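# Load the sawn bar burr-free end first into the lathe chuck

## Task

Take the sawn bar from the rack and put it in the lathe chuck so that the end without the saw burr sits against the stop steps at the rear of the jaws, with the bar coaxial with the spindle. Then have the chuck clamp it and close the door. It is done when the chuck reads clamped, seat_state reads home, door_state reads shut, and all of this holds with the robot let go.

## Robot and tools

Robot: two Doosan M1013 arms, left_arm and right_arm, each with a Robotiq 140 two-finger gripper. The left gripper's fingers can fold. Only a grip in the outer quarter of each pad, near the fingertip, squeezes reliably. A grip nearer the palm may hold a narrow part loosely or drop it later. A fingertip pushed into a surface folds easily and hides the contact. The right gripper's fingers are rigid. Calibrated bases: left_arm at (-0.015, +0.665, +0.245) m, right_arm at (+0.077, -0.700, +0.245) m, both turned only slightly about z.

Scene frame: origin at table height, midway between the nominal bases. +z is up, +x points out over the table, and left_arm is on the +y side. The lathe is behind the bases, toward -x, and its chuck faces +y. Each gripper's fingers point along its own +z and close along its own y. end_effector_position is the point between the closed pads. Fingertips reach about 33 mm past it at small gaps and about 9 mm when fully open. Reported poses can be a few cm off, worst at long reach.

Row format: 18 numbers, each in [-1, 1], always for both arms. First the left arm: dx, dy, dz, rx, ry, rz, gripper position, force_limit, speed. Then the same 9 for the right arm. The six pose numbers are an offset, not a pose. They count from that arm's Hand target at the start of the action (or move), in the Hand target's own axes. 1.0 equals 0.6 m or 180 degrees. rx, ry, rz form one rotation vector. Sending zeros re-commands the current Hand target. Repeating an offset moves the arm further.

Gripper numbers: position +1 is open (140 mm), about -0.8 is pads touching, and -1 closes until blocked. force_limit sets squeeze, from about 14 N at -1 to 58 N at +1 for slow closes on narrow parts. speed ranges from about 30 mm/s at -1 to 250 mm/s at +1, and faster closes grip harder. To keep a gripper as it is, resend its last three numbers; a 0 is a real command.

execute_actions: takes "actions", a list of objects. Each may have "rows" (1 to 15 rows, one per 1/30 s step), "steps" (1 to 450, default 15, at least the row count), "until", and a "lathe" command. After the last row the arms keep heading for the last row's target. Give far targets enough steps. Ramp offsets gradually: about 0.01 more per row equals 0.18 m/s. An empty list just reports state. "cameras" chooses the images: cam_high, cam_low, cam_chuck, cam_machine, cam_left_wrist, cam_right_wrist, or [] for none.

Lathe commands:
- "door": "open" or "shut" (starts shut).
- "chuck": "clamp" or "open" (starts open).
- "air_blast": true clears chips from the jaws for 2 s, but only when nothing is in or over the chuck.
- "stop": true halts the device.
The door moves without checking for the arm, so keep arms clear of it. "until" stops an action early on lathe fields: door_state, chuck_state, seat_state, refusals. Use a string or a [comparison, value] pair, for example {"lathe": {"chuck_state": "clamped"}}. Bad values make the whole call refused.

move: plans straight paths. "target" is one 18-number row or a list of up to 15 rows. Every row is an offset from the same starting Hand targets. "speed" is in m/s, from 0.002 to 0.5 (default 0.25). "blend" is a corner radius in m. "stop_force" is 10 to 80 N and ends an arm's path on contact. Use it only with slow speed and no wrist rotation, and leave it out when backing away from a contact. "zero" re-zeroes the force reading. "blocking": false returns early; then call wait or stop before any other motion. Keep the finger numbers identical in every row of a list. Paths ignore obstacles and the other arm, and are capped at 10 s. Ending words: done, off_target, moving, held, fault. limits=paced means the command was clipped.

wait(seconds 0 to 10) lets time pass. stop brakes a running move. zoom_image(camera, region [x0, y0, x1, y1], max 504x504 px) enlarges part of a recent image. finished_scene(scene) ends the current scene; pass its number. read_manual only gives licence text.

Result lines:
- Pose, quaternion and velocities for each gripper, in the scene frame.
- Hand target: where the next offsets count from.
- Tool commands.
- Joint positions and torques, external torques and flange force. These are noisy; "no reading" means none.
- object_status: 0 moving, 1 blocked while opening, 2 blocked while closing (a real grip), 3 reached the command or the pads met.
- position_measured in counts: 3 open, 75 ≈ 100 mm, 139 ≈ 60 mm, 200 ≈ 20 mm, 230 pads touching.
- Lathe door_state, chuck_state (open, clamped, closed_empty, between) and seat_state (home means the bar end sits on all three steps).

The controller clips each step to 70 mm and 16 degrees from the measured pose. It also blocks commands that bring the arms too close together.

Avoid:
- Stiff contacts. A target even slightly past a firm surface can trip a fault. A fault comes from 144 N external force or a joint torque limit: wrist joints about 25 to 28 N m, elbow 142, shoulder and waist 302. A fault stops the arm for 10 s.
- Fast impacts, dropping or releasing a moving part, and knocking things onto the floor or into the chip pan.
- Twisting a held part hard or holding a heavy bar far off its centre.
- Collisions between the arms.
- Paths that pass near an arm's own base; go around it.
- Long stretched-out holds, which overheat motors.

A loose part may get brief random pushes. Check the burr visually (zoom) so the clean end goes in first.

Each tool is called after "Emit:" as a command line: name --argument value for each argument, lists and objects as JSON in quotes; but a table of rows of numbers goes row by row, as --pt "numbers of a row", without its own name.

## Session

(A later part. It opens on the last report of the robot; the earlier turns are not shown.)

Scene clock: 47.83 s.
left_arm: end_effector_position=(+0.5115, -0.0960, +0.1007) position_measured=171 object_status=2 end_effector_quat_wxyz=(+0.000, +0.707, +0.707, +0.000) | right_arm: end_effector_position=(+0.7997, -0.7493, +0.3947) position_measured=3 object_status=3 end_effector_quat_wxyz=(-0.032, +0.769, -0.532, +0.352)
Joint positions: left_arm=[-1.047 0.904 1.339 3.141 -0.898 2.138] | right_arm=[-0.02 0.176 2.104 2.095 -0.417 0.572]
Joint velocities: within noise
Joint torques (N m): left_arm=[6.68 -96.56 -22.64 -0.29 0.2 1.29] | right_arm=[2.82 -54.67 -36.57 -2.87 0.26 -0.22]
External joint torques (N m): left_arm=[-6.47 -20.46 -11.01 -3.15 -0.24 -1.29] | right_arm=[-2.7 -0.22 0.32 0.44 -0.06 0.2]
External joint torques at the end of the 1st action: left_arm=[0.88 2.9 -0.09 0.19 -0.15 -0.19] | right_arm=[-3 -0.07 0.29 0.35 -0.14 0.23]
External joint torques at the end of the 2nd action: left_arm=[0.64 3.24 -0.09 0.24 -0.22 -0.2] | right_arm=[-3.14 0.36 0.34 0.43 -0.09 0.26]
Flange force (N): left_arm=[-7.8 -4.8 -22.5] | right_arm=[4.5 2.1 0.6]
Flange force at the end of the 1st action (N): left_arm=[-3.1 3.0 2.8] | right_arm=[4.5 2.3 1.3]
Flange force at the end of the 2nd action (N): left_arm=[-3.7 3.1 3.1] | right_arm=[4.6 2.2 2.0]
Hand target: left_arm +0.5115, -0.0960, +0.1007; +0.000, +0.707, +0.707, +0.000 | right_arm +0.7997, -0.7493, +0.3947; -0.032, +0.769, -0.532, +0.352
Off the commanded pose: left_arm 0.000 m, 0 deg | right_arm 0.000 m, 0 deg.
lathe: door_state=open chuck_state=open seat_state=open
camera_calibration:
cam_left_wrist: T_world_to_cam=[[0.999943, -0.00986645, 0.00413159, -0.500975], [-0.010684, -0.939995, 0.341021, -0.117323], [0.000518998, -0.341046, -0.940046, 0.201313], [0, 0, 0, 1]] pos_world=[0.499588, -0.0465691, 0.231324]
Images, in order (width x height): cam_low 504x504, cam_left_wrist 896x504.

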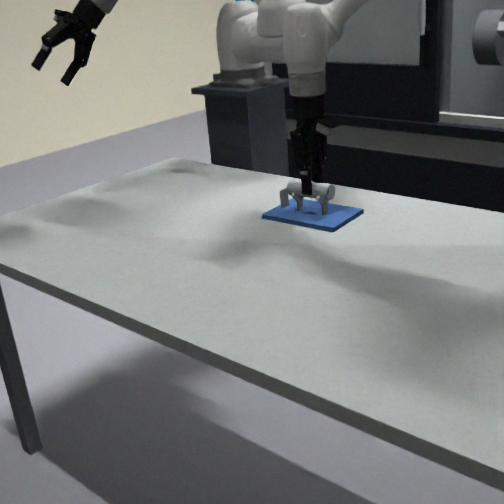

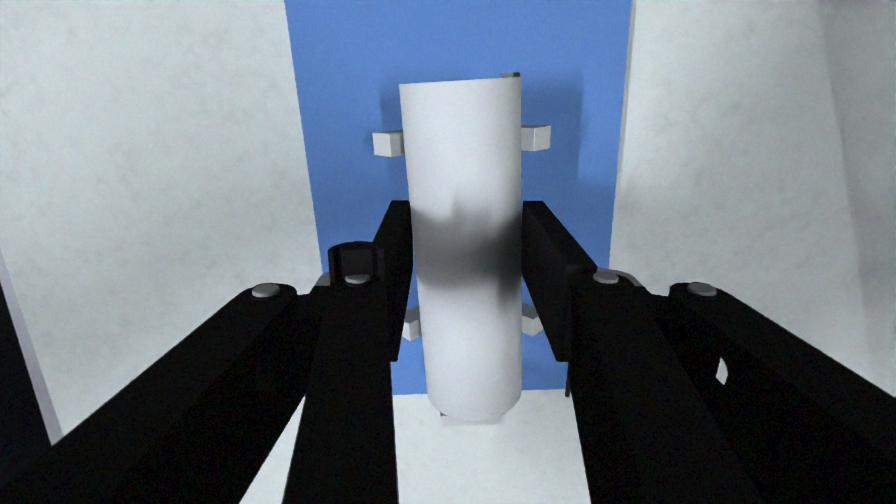

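Emit:
move --target '[0,0,-0.2,0,0,0,-1,0.6,-1,0,0,0,0,0,0,1,1,1]' --cameras '["cam_low","cam_left_wrist"]' --speed 0.08

Emit:
zoom_image --camera "cam_low" --region '[250, 80, 400, 230]'

Scene clock: 50.43 s.
left_arm: end_effector_position=(+0.5115, -0.0959, +0.2206) position_measured=171 object_status=2 end_effector_quat_wxyz=(+0.000, +0.707, +0.707, +0.000) | right_arm: end_effector_position=(+0.7997, -0.7493, +0.3947) position_measured=3 object_status=3 end_effector_quat_wxyz=(-0.032, +0.769, -0.532, +0.352)
Joint positions: left_arm=[-1.047 0.791 1.305 3.141 -1.044 2.138] | right_arm=[-0.02 0.176 2.104 2.095 -0.417 0.572]
Joint velocities: within noise
Joint torques (N m): left_arm=[-0.08 -118.97 -38.57 -3.91 0.25 0.19] | right_arm=[2.94 -55.07 -36.32 -2.86 0.29 -0.22]
External joint torques (N m): left_arm=[-0.13 6.28 1.34 0.09 -0.29 -0.19] | right_arm=[-3.02 0.74 0.14 0.45 -0.08 0.2]
Flange force (N): left_arm=[-4.9 3.0 5.5] | right_arm=[4.7 1.3 2.4]
Hand target: left_arm +0.5115, -0.0959, +0.2207; +0.000, +0.707, +0.707, +0.000 | right_arm +0.7997, -0.7493, +0.3947; -0.032, +0.769, -0.532, +0.352
Off the commanded pose: left_arm 0.000 m, 0 deg | right_arm 0.000 m, 0 deg.
lathe: door_state=open chuck_state=open seat_state=open
move: done
camera_calibration:
cam_left_wrist: T_world_to_cam=[[0.999943, -0.00987797, 0.00408801, -0.50147], [-0.0106799, -0.94, 0.341007, -0.158103], [0.000474281, -0.341031, -0.940052, 0.314114], [0, 0, 0, 1]] pos_world=[0.499604, -0.0464481, 0.351248]
Images, in order (width x height): cam_low 504x504, cam_left_wrist 896x504.

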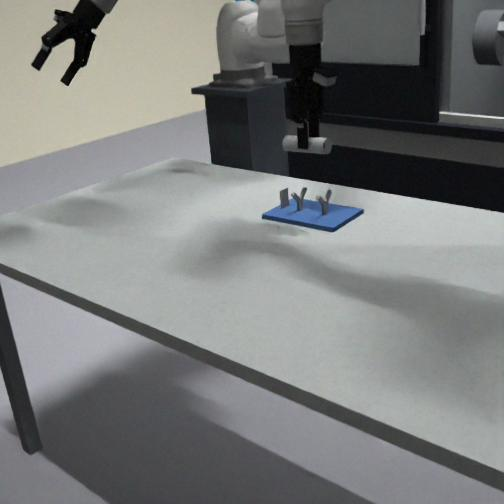

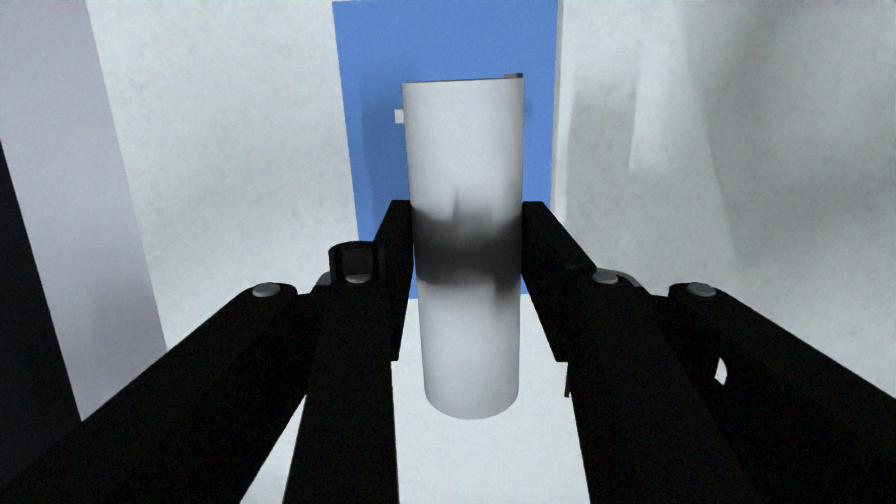

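Scaled by 3.360 from the camera's 504x504 image, which has a finer 720x720 frame.

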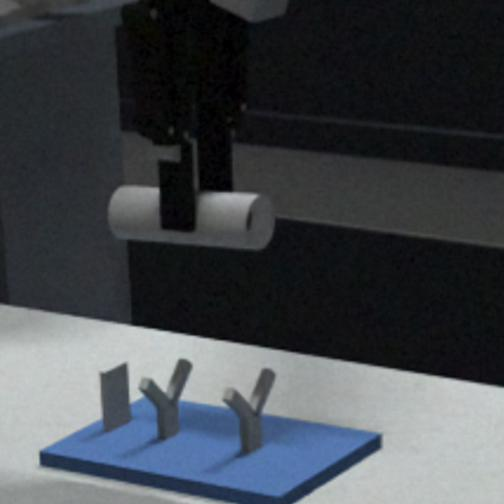

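Emit:
move --pt "0.027 -0.269 -0.333 0.25 0 0 -1 0.6 -1 0 0 0 0 0 0 1 1 1" --pt "0.193 -0.936 -0.332 0.5 0 0 -1 0.6 -1 0 0 0 0 0 0 1 1 1" --blend 0.08 --cameras '["cam_machine","cam_left_wrist","cam_high"]'

Scene clock: 57.43 s.
left_arm: end_effector_position=(-0.0500, +0.0197, +0.4200) position_measured=171 object_status=2 end_effector_quat_wxyz=(+0.500, -0.500, -0.500, +0.501) | right_arm: end_effector_position=(+0.7997, -0.7493, +0.3947) position_measured=3 object_status=3 end_effector_quat_wxyz=(-0.032, +0.769, -0.532, +0.352)
Joint positions: left_arm=[-1.232 0.682 1.853 1.889 -1.785 2.57] | right_arm=[-0.02 0.176 2.104 2.095 -0.417 0.572]
Joint velocities: within noise
Joint torques (N m): left_arm=[0.53 -98.62 -27.11 -3.47 -3.32 0.15] | right_arm=[2.57 -54.73 -36.45 -2.83 0.25 -0.25]
External joint torques (N m): left_arm=[-0.29 4.71 0.23 1.18 0.93 -0.2] | right_arm=[-2.68 0.21 0.34 0.42 -0.05 0.23]
Flange force (N): left_arm=[-3.2 7.0 -1.8] | right_arm=[4.1 1.9 1.4]
Hand target: left_arm -0.0501, +0.0197, +0.4200; +0.500, -0.500, -0.500, +0.501 | right_arm +0.7997, -0.7493, +0.3947; -0.032, +0.769, -0.532, +0.352
Off the commanded pose: left_arm 0.000 m, 0 deg | right_arm 0.000 m, 0 deg.
lathe: door_state=open chuck_state=open seat_state=open
move: done
camera_calibration:
cam_left_wrist: T_world_to_cam=[[0.00421003, -0.0117881, -0.999922, 0.432256], [0.340914, -0.940011, 0.0125172, 0.0320538], [-0.940085, -0.340939, 0.0000612398, 0.0992553], [0, 0, 0, 1]] pos_world=[0.0805611, 0.0690665, 0.431815]
Images, in order (width x height): cam_high 504x504, cam_machine 504x504, cam_left_wrist 896x504.

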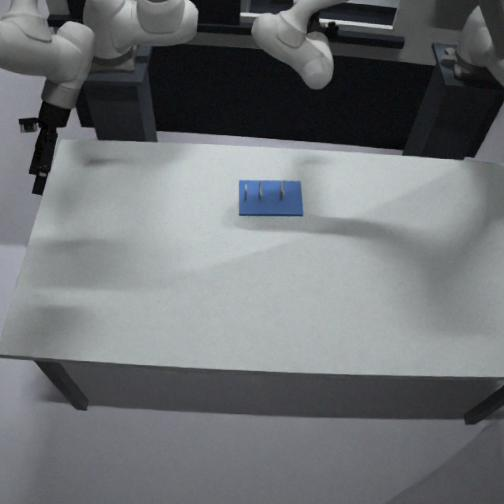

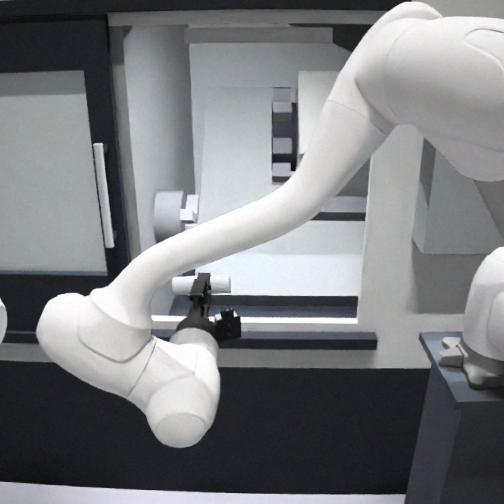

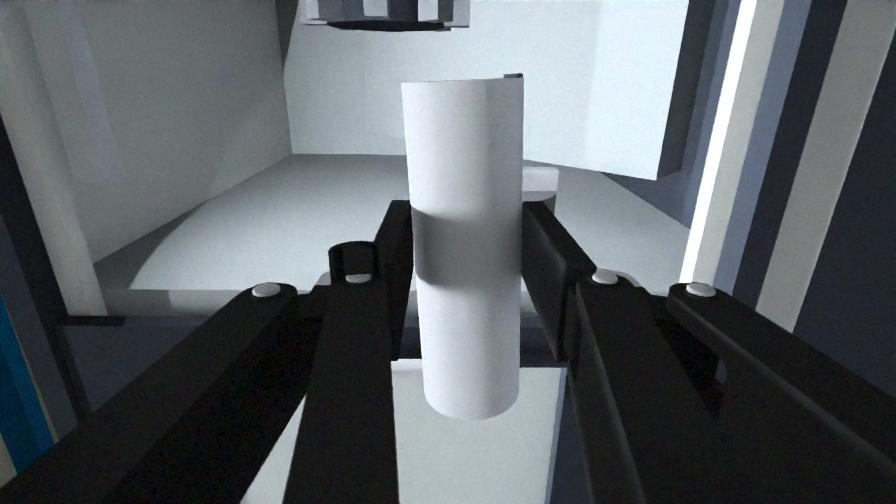

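Emit:
move --target '[0.25,0.033,0.667,0,0,0,-1,0.6,-1,0,0,0,0,0,0,1,1,1]'

Emit:
zoom_image --camera "cam_machine" --region '[100, 100, 380, 380]'

Scene clock: 60.40 s.
left_arm: end_effector_position=(-0.4504, +0.1693, +0.4001) position_measured=171 object_status=2 end_effector_quat_wxyz=(+0.500, -0.500, -0.500, +0.501) | right_arm: end_effector_position=(+0.7997, -0.7493, +0.3947) position_measured=3 object_status=3 end_effector_quat_wxyz=(-0.032, +0.769, -0.532, +0.352)
Joint positions: left_arm=[-1.889 0.545 2.262 1.311 -1.482 2.819] | right_arm=[-0.02 0.176 2.104 2.095 -0.417 0.572]
Joint velocities: within noise
Joint torques (N m): left_arm=[-1.62 -79.05 -20.26 -1.37 -3.75 0.15] | right_arm=[2.7 -54.51 -36.27 -2.86 0.24 -0.24]
External joint torques (N m): left_arm=[1.76 4.75 1.27 0.82 1.05 -0.2] | right_arm=[-2.72 -0.22 0.08 0.44 -0.04 0.22]
Flange force (N): left_arm=[-2.7 8.3 -3.9] | right_arm=[4.6 1.7 0.7]
Hand target: left_arm -0.4504, +0.1693, +0.4001; +0.500, -0.500, -0.500, +0.501 | right_arm +0.7997, -0.7493, +0.3947; -0.032, +0.769, -0.532, +0.352
Off the commanded pose: left_arm 0.000 m, 0 deg | right_arm 0.000 m, 0 deg.
lathe: door_state=open chuck_state=open seat_state=open
move: done
camera_calibration:
cam_left_wrist: T_world_to_cam=[[0.00413804, -0.0117563, -0.999922, 0.415812], [0.340911, -0.940013, 0.0124628, 0.309475], [-0.940086, -0.340937, 0.000118062, -0.226107], [0, 0, 0, 1]] pos_world=[-0.319784, 0.218711, 0.41195]
cam_right_wrist: T_world_to_cam=[[-0.791787, -0.420239, -0.443253, 0.504102], [-0.359119, 0.907306, -0.218701, 1.05969], [0.494072, -0.013984, -0.869308, 0.0755997], [0, 0, 0, 1]] pos_world=[0.742344, -0.74856, 0.520919]

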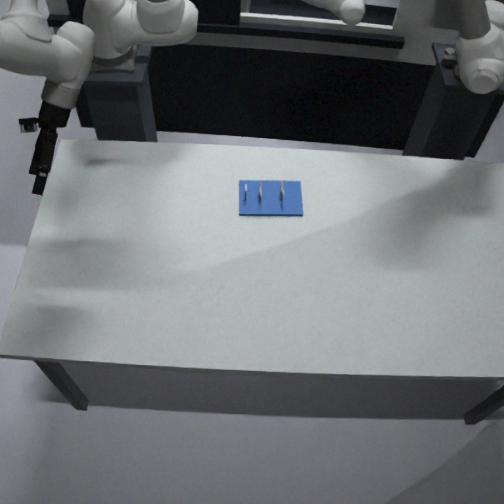

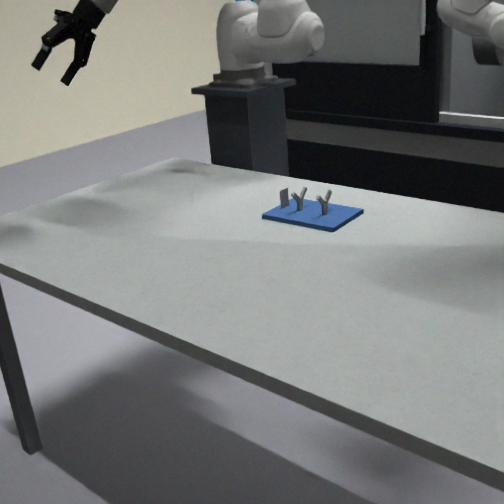

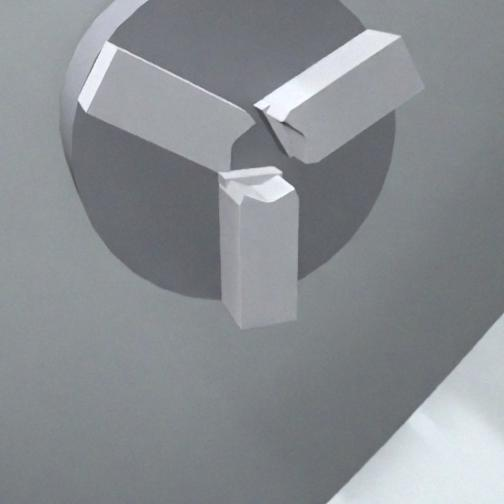

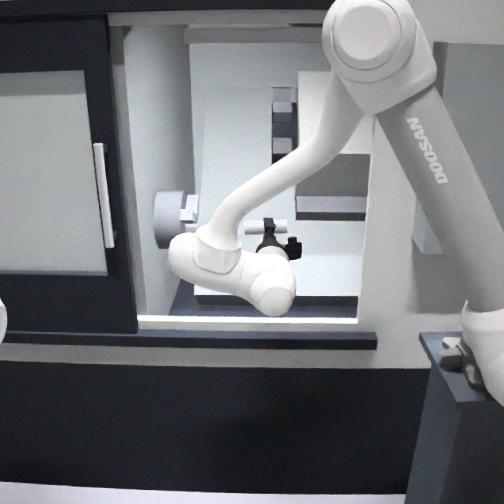

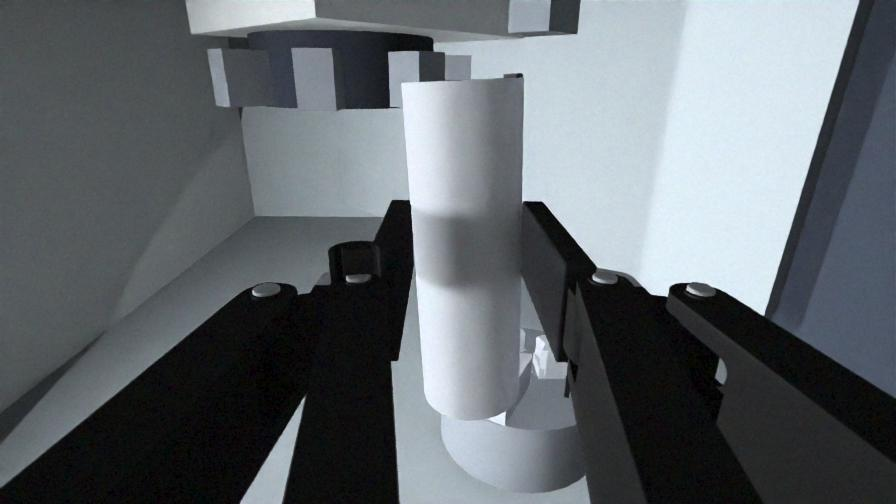

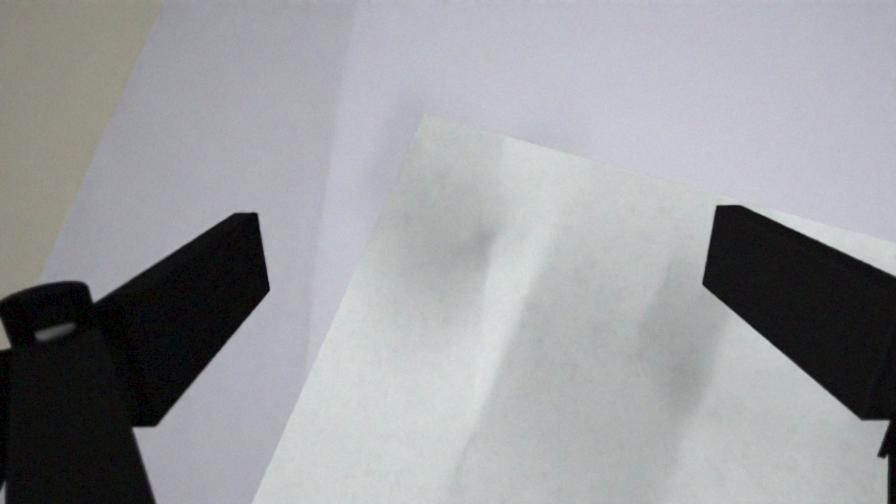

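Scaled by 1.800 from the camera's 504x504 image, which has a finer 720x720 frame.

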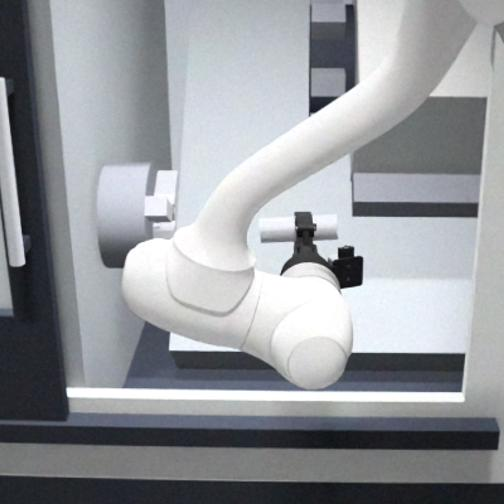

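Emit:
move --target '[-0.03,0.117,0.383,0,0,0,-1,0.6,-1,0,0,0,0,0,0,1,1,1]' --cameras '["cam_chuck","cam_left_wrist","cam_machine"]' --speed 0.15

Emit:
zoom_image --camera "cam_machine" --region '[120, 140, 320, 340]'

Scene clock: 64.40 s.
left_arm: end_effector_position=(-0.6802, +0.1510, +0.3300) position_measured=171 object_status=2 end_effector_quat_wxyz=(+0.500, -0.500, -0.500, +0.501) | right_arm: end_effector_position=(+0.7997, -0.7493, +0.3947) position_measured=3 object_status=3 end_effector_quat_wxyz=(-0.032, +0.769, -0.532, +0.352)
Joint positions: left_arm=[-2.246 0.742 2.048 0.968 -1.366 2.855] | right_arm=[-0.02 0.176 2.104 2.095 -0.417 0.572]
Joint velocities: within noise
Joint torques (N m): left_arm=[0.12 -98.18 -21.17 -0.56 -3.82 0.16] | right_arm=[2.68 -54.75 -36.31 -2.84 0.21 -0.24]
External joint torques (N m): left_arm=[0.22 6.8 1.41 0.6 1.11 -0.21] | right_arm=[-2.67 0.28 0.15 0.43 0 0.22]
Flange force (N): left_arm=[-2.7 9.9 0.8] | right_arm=[4.2 1.5 1.6]
Hand target: left_arm -0.6802, +0.1510, +0.3300; +0.500, -0.500, -0.500, +0.501 | right_arm +0.7997, -0.7493, +0.3947; -0.032, +0.769, -0.532, +0.352
Off the commanded pose: left_arm 0.000 m, 0 deg | right_arm 0.000 m, 0 deg.
lathe: door_state=open chuck_state=open seat_state=open
move: done
camera_calibration:
cam_left_wrist: T_world_to_cam=[[0.00411785, -0.0117766, -0.999922, 0.346442], [0.340909, -0.940013, 0.012475, 0.371501], [-0.940087, -0.340934, 0.000143928, -0.448368], [0, 0, 0, 1]] pos_world=[-0.54958, 0.200432, 0.341845]
Images, in order (width x height): cam_chuck 504x504, cam_machine 504x504, cam_left_wrist 896x504.

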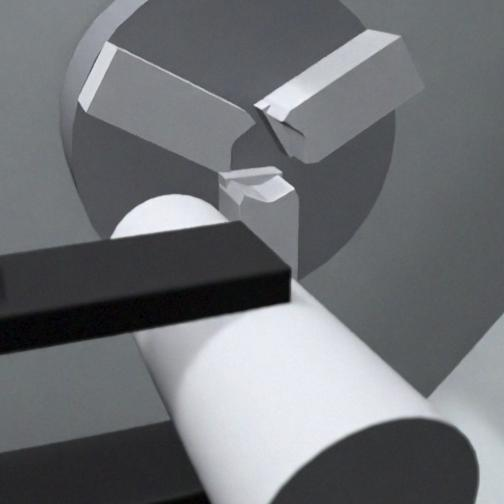

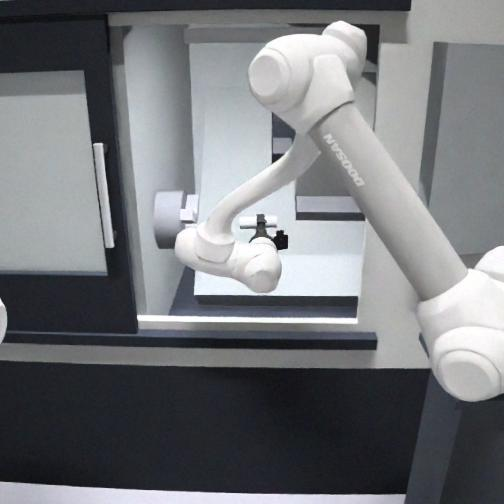

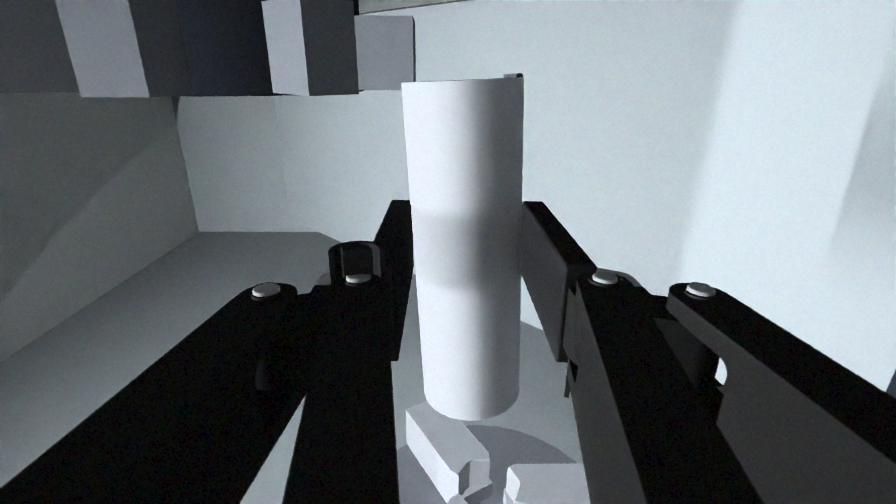

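Scaled by 2.520 from the camera's 504x504 image, which has a finer 720x720 frame.

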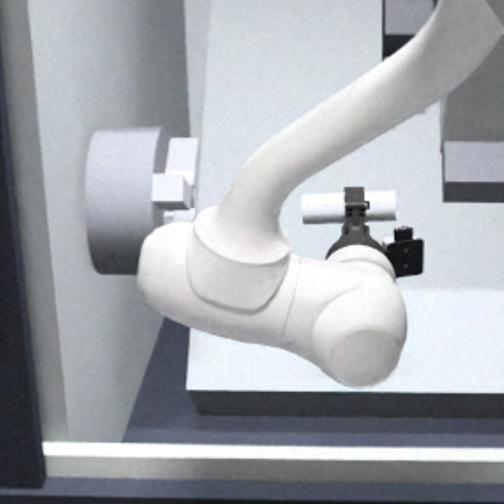

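Emit:
move --pt "0.015 -0.117 -0.383 0 0 0 -1 0.6 -1 0 0 0 0 0 0 1 1 1" --pt "-0.218 -0.2 -0.992 0 0 0 -1 0.6 -1 0 0 0 0 0 0 1 1 1" --blend 0.05 --cameras '[]'

Emit:
move --target '[-0.117,0.25,-0.558,-0.5,0,0,-1,0.6,-1,0,0,0,0,0,0,1,1,1]' --cameras '[]'

Emit:
move --target '[0,0,0,0,0,-0.598,-1,0.6,-1,0,0,0,0,0,0,1,1,1]' --cameras '["cam_machine","cam_left_wrist","cam_high"]'

Scene clock: 83.47 s.
left_arm: end_effector_position=(-0.0850, +0.0209, +0.4500) position_measured=171 object_status=2 end_effector_quat_wxyz=(+0.500, -0.500, -0.500, +0.501) | right_arm: end_effector_position=(+0.7997, -0.7493, +0.3947) position_measured=3 object_status=3 end_effector_quat_wxyz=(-0.032, +0.769, -0.532, +0.352)
Joint positions: left_arm=[-1.278 0.626 1.881 1.845 -1.768 2.536] | right_arm=[-0.02 0.176 2.104 2.095 -0.417 0.572]
Joint velocities: within noise
Joint torques (N m): left_arm=[-1.42 -95.3 -28.38 -3.29 -3.18 0.1] | right_arm=[2.99 -54.76 -36.32 -2.81 0.24 -0.27]
External joint torques (N m): left_arm=[1.24 5.22 0.5 1.02 0.85 -0.15] | right_arm=[-3.06 0.57 0.17 0.4 -0.04 0.25]
Flange force (N): left_arm=[-2.8 7.6 -3.6] | right_arm=[4.5 1.8 2.4]
Hand target: left_arm -0.0849, +0.0209, +0.4500; +0.500, -0.500, -0.500, +0.501 | right_arm +0.7997, -0.7493, +0.3947; -0.032, +0.769, -0.532, +0.352
Off the commanded pose: left_arm 0.000 m, 0 deg | right_arm 0.000 m, 0 deg.
lathe: door_state=open chuck_state=open seat_state=open
move: done
No camera images: "cameras" was empty.

Scene clock: 87.13 s.
left_arm: end_effector_position=(+0.2499, -0.0492, +0.3000) position_measured=171 object_status=2 end_effector_quat_wxyz=(+0.000, +0.707, +0.707, +0.000) | right_arm: end_effector_position=(+0.7997, -0.7493, +0.3947) position_measured=3 object_status=3 end_effector_quat_wxyz=(-0.032, +0.769, -0.532, +0.352)
Joint positions: left_arm=[-1.306 0.497 1.662 3.141 -0.982 1.88] | right_arm=[-0.02 0.176 2.104 2.095 -0.417 0.572]
Joint velocities: within noise
Joint torques (N m): left_arm=[-0.43 -92.34 -37.14 -3.79 0.14 0.08] | right_arm=[2.64 -54.55 -36.23 -2.81 0.26 -0.24]
External joint torques (N m): left_arm=[0.56 6.32 1.41 0.13 -0.19 -0.08] | right_arm=[-2.65 0.26 0.26 0.4 -0.06 0.22]
Flange force (N): left_arm=[-5.0 2.5 6.3] | right_arm=[4.1 1.7 1.5]
Hand target: left_arm +0.2499, -0.0492, +0.2999; +0.000, +0.707, +0.707, +0.000 | right_arm +0.7997, -0.7493, +0.3947; -0.032, +0.769, -0.532, +0.352
Off the commanded pose: left_arm 0.000 m, 0 deg | right_arm 0.000 m, 0 deg.
lathe: door_state=open chuck_state=open seat_state=open
move: done
No camera images: "cameras" was empty.

Scene clock: 91.40 s.
left_arm: end_effector_position=(+0.2499, -0.0492, +0.3000) position_measured=171 object_status=2 end_effector_quat_wxyz=(+0.000, -0.154, +0.988, -0.001) | right_arm: end_effector_position=(+0.7997, -0.7493, +0.3947) position_measured=3 object_status=3 end_effector_quat_wxyz=(-0.032, +0.769, -0.532, +0.352)
Joint positions: left_arm=[-1.306 0.497 1.662 3.141 -0.981 0.001] | right_arm=[-0.02 0.176 2.104 2.095 -0.417 0.572]
Joint velocities: within noise
Joint torques (N m): left_arm=[-0.76 -91.79 -37.17 -3.89 0.14 0.2] | right_arm=[2.44 -54.43 -36.16 -2.85 0.28 -0.22]
External joint torques (N m): left_arm=[0.71 5.27 1.43 0.18 -0.15 -0.2] | right_arm=[-2.4 0.4 0.18 0.44 -0.08 0.19]
Flange force (N): left_arm=[-0.9 -4.1 5.5] | right_arm=[3.8 1.2 1.5]
Hand target: left_arm +0.2499, -0.0492, +0.2999; +0.000, -0.154, +0.988, +0.000 | right_arm +0.7997, -0.7493, +0.3947; -0.032, +0.769, -0.532, +0.352
Off the commanded pose: left_arm 0.000 m, 0 deg | right_arm 0.000 m, 0 deg.
lathe: door_state=open chuck_state=open seat_state=open
move: done
camera_calibration:
cam_left_wrist: T_world_to_cam=[[-0.293577, 0.955929, 0.0034069, 0.131279], [0.899483, 0.275032, 0.339542, -0.31135], [0.323641, 0.102746, -0.940585, 0.345917], [0, 0, 0, 1]] pos_world=[0.206642, -0.0754044, 0.430634]
Images, in order (width x height): cam_high 504x504, cam_machine 504x504, cam_left_wrist 896x504.

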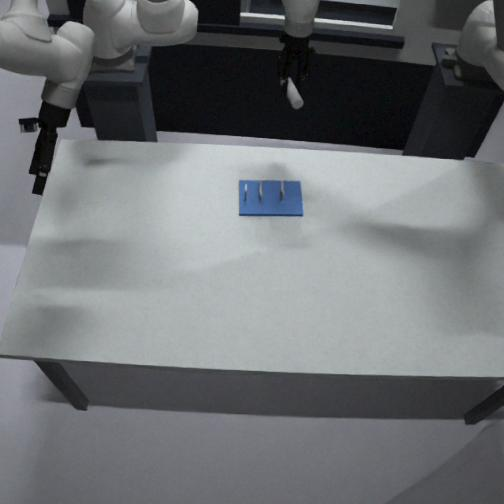

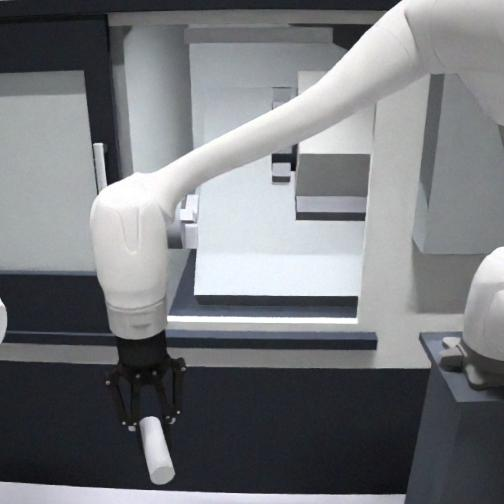

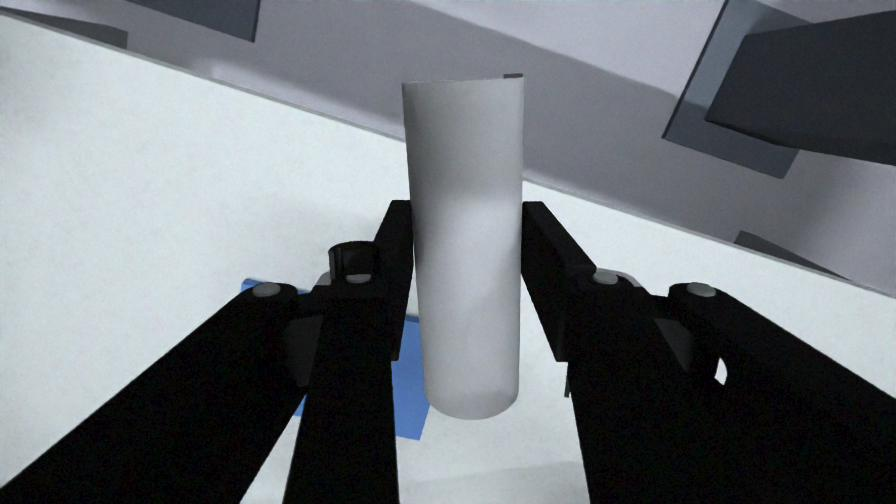

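Emit:
move --pt "0 -0.3925 -0.1625 0.25 0 0 -1 0.6 -1 0 0 0 0 0 0 1 1 1" --pt "0 -0.555 -0.555 0.5 0 0 -1 0.6 -1 0 0 0 0 0 0 1 1 1" --blend 0.05 --cameras '["cam_machine","cam_high"]'

Scene clock: 96.10 s.
left_arm: end_effector_position=(+0.3512, -0.3661, +0.6332) position_measured=171 object_status=2 end_effector_quat_wxyz=(+0.109, -0.109, +0.698, -0.699) | right_arm: end_effector_position=(+0.7997, -0.7493, +0.3947) position_measured=3 object_status=3 end_effector_quat_wxyz=(-0.032, +0.769, -0.532, +0.352)
Joint positions: left_arm=[-1.306 0.498 1.66 3.143 0.588 -0.002] | right_arm=[-0.02 0.176 2.104 2.095 -0.417 0.572]
Joint velocities: within noise
Joint torques (N m): left_arm=[-0.62 -96.73 -41.39 -3.84 4.34 0.18] | right_arm=[2.68 -54.59 -36.46 -2.74 0.23 -0.25]
External joint torques (N m): left_arm=[0.63 7.5 2.74 0.12 -1.51 -0.23] | right_arm=[-2.6 0.17 0.31 0.32 -0.02 0.23]
Flange force (N): left_arm=[-1.8 6.2 5.3] | right_arm=[3.8 2.1 1.6]
Hand target: left_arm +0.3512, -0.3661, +0.6332; +0.109, -0.109, +0.698, -0.699 | right_arm +0.7997, -0.7493, +0.3947; -0.032, +0.769, -0.532, +0.352
Off the commanded pose: left_arm 0.000 m, 0 deg | right_arm 0.000 m, 0 deg.
lathe: door_state=open chuck_state=open seat_state=open
move: done
Images, in order (width x height): cam_high 504x504, cam_machine 504x504.

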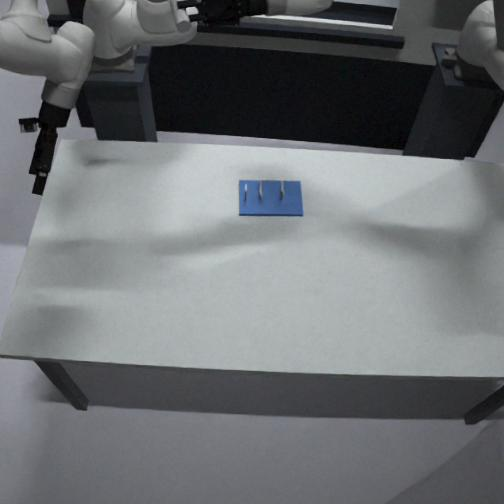

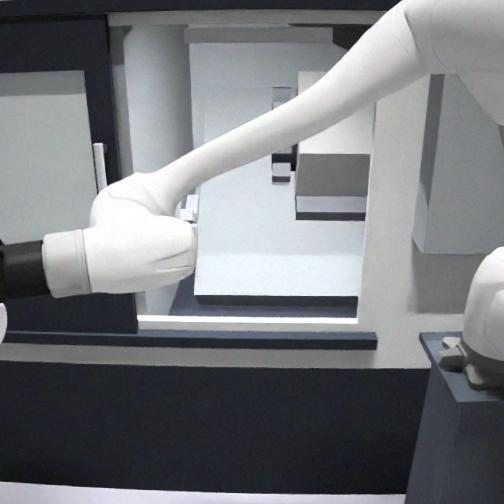

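Emit:
move --pt "0.45 0 -0.225 0 0.299 0 -1 0.6 -1 0 0 0 0 0 0 1 1 1" --pt "0.529 0 -0.722 0 0.598 0 -1 0.6 -1 0 0 0 0 0 0 1 1 1" --blend 0.06 --cameras '["cam_machine","cam_high"]'

Scene clock: 101.47 s.
left_arm: end_effector_position=(-0.0828, -0.0499, +0.6330) position_measured=171 object_status=2 end_effector_quat_wxyz=(+0.500, -0.500, -0.500, +0.501) | right_arm: end_effector_position=(+0.7997, -0.7493, +0.3947) position_measured=3 object_status=3 end_effector_quat_wxyz=(-0.032, +0.769, -0.532, +0.352)
Joint positions: left_arm=[-1.306 0.498 1.66 4.887 1.826 -0.96] | right_arm=[-0.02 0.176 2.104 2.095 -0.417 0.572]
Joint velocities: within noise
Joint torques (N m): left_arm=[-0.3 -88.6 -33.93 -3.11 2.46 0.12] | right_arm=[2.74 -55.26 -36.35 -2.83 0.28 -0.28]
External joint torques (N m): left_arm=[0.58 5.19 1.47 1.51 -0.83 -0.17] | right_arm=[-2.71 0.46 0.1 0.41 -0.08 0.26]
Flange force (N): left_arm=[-2.9 6.2 -2.2] | right_arm=[4.0 1.4 2.0]
Hand target: left_arm -0.0828, -0.0498, +0.6330; +0.500, -0.500, -0.500, +0.501 | right_arm +0.7997, -0.7493, +0.3947; -0.032, +0.769, -0.532, +0.352
Off the commanded pose: left_arm 0.000 m, 0 deg | right_arm 0.000 m, 0 deg.
lathe: door_state=open chuck_state=open seat_state=open
move: done
Images, in order (width x height): cam_high 504x504, cam_machine 504x504.

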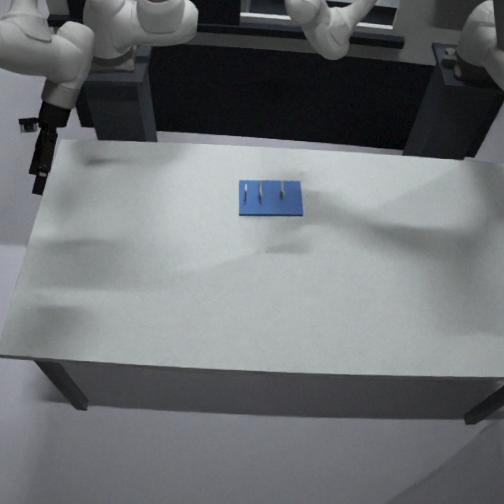

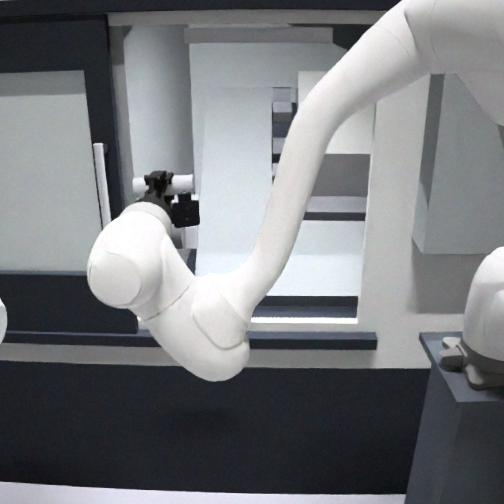

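Emit:
move --pt "0.317 0.222 0.612 -0.139 0 0 -1 0.6 -1 0 0 0 0 0 0 1 1 1" --pt "0.3 0.438 0.995 -0.139 0 0 -1 0.6 -1 0 0 0 0 0 0 1 1 1" --blend 0.05 --speed 0.2 --cameras '["cam_machine","cam_chuck","cam_left_wrist"]'

Emit:
zoom_image --camera "cam_machine" --region '[130, 140, 330, 340]'

Scene clock: 108.23 s.
left_arm: end_effector_position=(-0.6800, +0.1294, +0.3703) position_measured=171 object_status=2 end_effector_quat_wxyz=(-0.379, +0.596, +0.596, -0.380) | right_arm: end_effector_position=(+0.7997, -0.7493, +0.3947) position_measured=3 object_status=3 end_effector_quat_wxyz=(-0.032, +0.769, -0.532, +0.352)
Joint positions: left_arm=[-2.266 0.493 1.965 4.495 0.83 -0.748] | right_arm=[-0.02 0.176 2.104 2.095 -0.417 0.572]
Joint velocities: within noise
Joint torques (N m): left_arm=[-0.58 -83.61 -27.68 -2.75 2.9 0.25] | right_arm=[2.69 -54.55 -36.15 -2.86 0.23 -0.2]
External joint torques (N m): left_arm=[0.76 7.84 2.39 0.86 -1 -0.29] | right_arm=[-2.7 0.04 -0.01 0.45 -0.03 0.18]
Flange force (N): left_arm=[-5.1 7.6 5.4] | right_arm=[4.7 1.3 1.1]
Hand target: left_arm -0.6801, +0.1294, +0.3702; -0.379, +0.596, +0.596, -0.380 | right_arm +0.7997, -0.7493, +0.3947; -0.032, +0.769, -0.532, +0.352
Off the commanded pose: left_arm 0.000 m, 0 deg | right_arm 0.000 m, 0 deg.
lathe: door_state=open chuck_state=open seat_state=open
move: done
camera_calibration:
cam_left_wrist: T_world_to_cam=[[0.426635, -0.0113163, -0.904353, 0.638292], [0.304121, -0.939901, 0.155232, 0.272698], [-0.851759, -0.34126, -0.397553, -0.248236], [0, 0, 0, 1]] pos_world=[-0.566689, 0.178819, 0.436223]
Images, in order (width x height): cam_chuck 504x504, cam_machine 504x504, cam_left_wrist 896x504.

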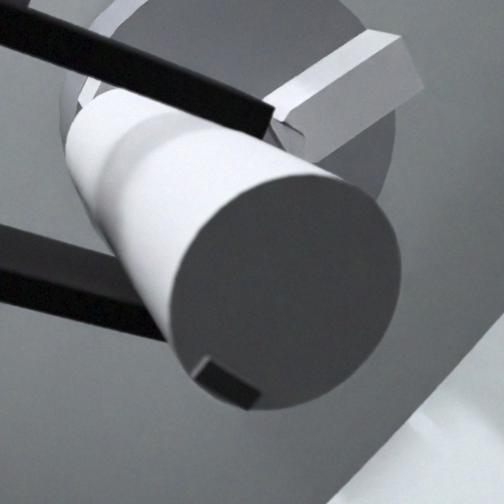

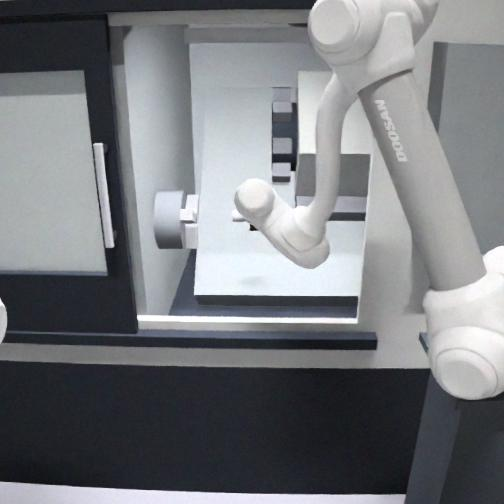

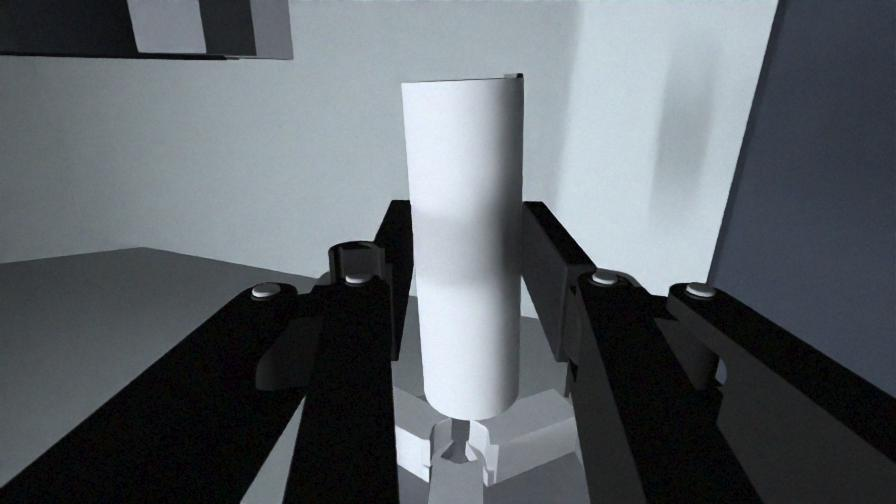

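Scaled by 2.520 from the camera's 504x504 image, which has a finer 720x720 frame.

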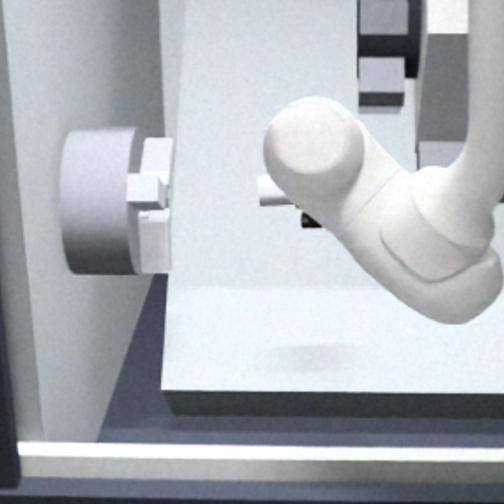

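Emit:
move --target '[0,-0.007,0.14,0,0,0,-1,0.6,-1,0,0,0,0,0,0,1,1,1]' --speed 0.1 --cameras '["cam_machine","cam_chuck","cam_left_wrist"]'

Emit:
zoom_image --camera "cam_machine" --region '[130, 140, 280, 290]'

Emit:
zoom_image --camera "cam_left_wrist" --region '[340, 260, 600, 504]'

Scene clock: 113.33 s.
left_arm: end_effector_position=(-0.7579, +0.1293, +0.3385) position_measured=171 object_status=2 end_effector_quat_wxyz=(-0.379, +0.596, +0.596, -0.380) | right_arm: end_effector_position=(+0.7997, -0.7493, +0.3947) position_measured=3 object_status=3 end_effector_quat_wxyz=(-0.032, +0.769, -0.532, +0.352)
Joint positions: left_arm=[-2.355 0.586 1.878 4.406 0.777 -0.72] | right_arm=[-0.02 0.176 2.104 2.095 -0.417 0.572]
Joint velocities: within noise
Joint torques (N m): left_arm=[-1.54 -90.62 -27.5 -2.65 3.1 0.17] | right_arm=[2.43 -54.66 -36.24 -2.77 0.2 -0.19]
External joint torques (N m): left_arm=[1.37 5.89 1.94 0.59 -1.13 -0.21] | right_arm=[-2.52 -0.02 -0.07 0.35 0 0.17]
Flange force (N): left_arm=[-3.9 5.4 3.4] | right_arm=[4.3 1.3 1.1]
Hand target: left_arm -0.7580, +0.1293, +0.3385; -0.379, +0.596, +0.596, -0.380 | right_arm +0.7997, -0.7493, +0.3947; -0.032, +0.769, -0.532, +0.352
Off the commanded pose: left_arm 0.000 m, 0 deg | right_arm 0.000 m, 0 deg.
lathe: door_state=open chuck_state=open seat_state=open
move: done
camera_calibration:
cam_left_wrist: T_world_to_cam=[[0.42664, -0.0113055, -0.904351, 0.642846], [0.304112, -0.939906, 0.155219, 0.301214], [-0.851759, -0.341247, -0.397563, -0.32721], [0, 0, 0, 1]] pos_world=[-0.644571, 0.178721, 0.404517]
Images, in order (width x height): cam_chuck 504x504, cam_machine 504x504, cam_left_wrist 896x504.

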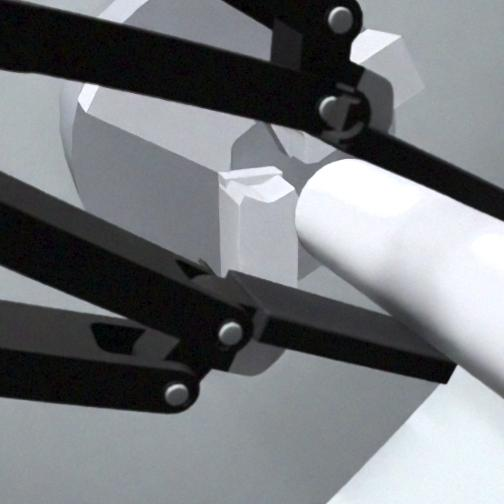

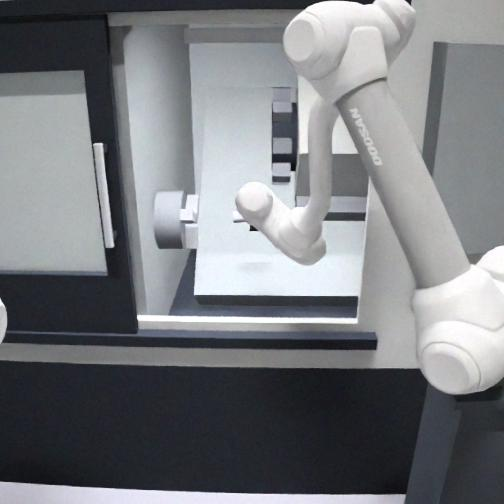

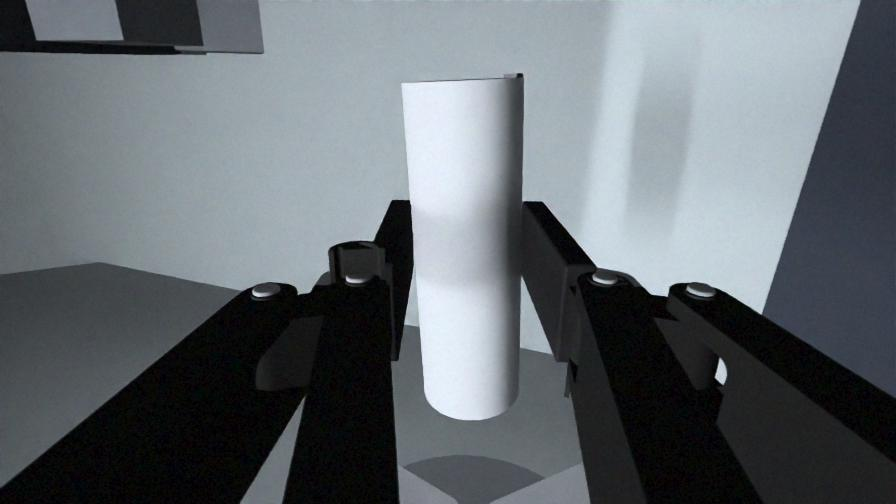

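Scaled by 3.360 from the camera's 504x504 image, which has a finer 720x720 frame.

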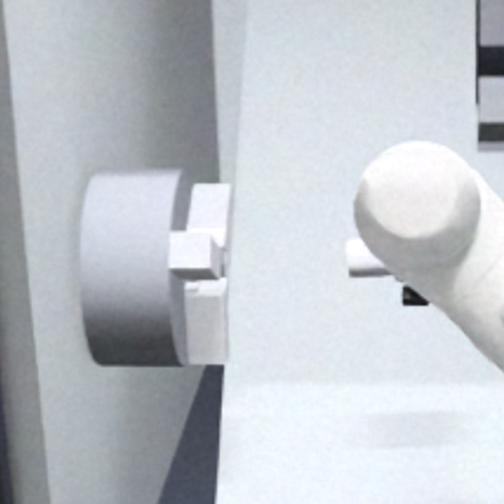

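Scaled by 1.938 from the camera's 896x504 image, which has a finer 1280x720 frame.

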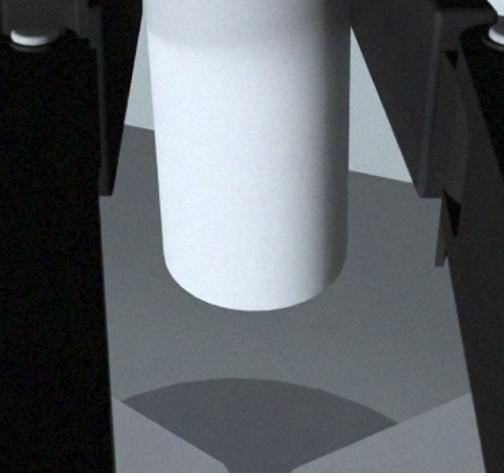

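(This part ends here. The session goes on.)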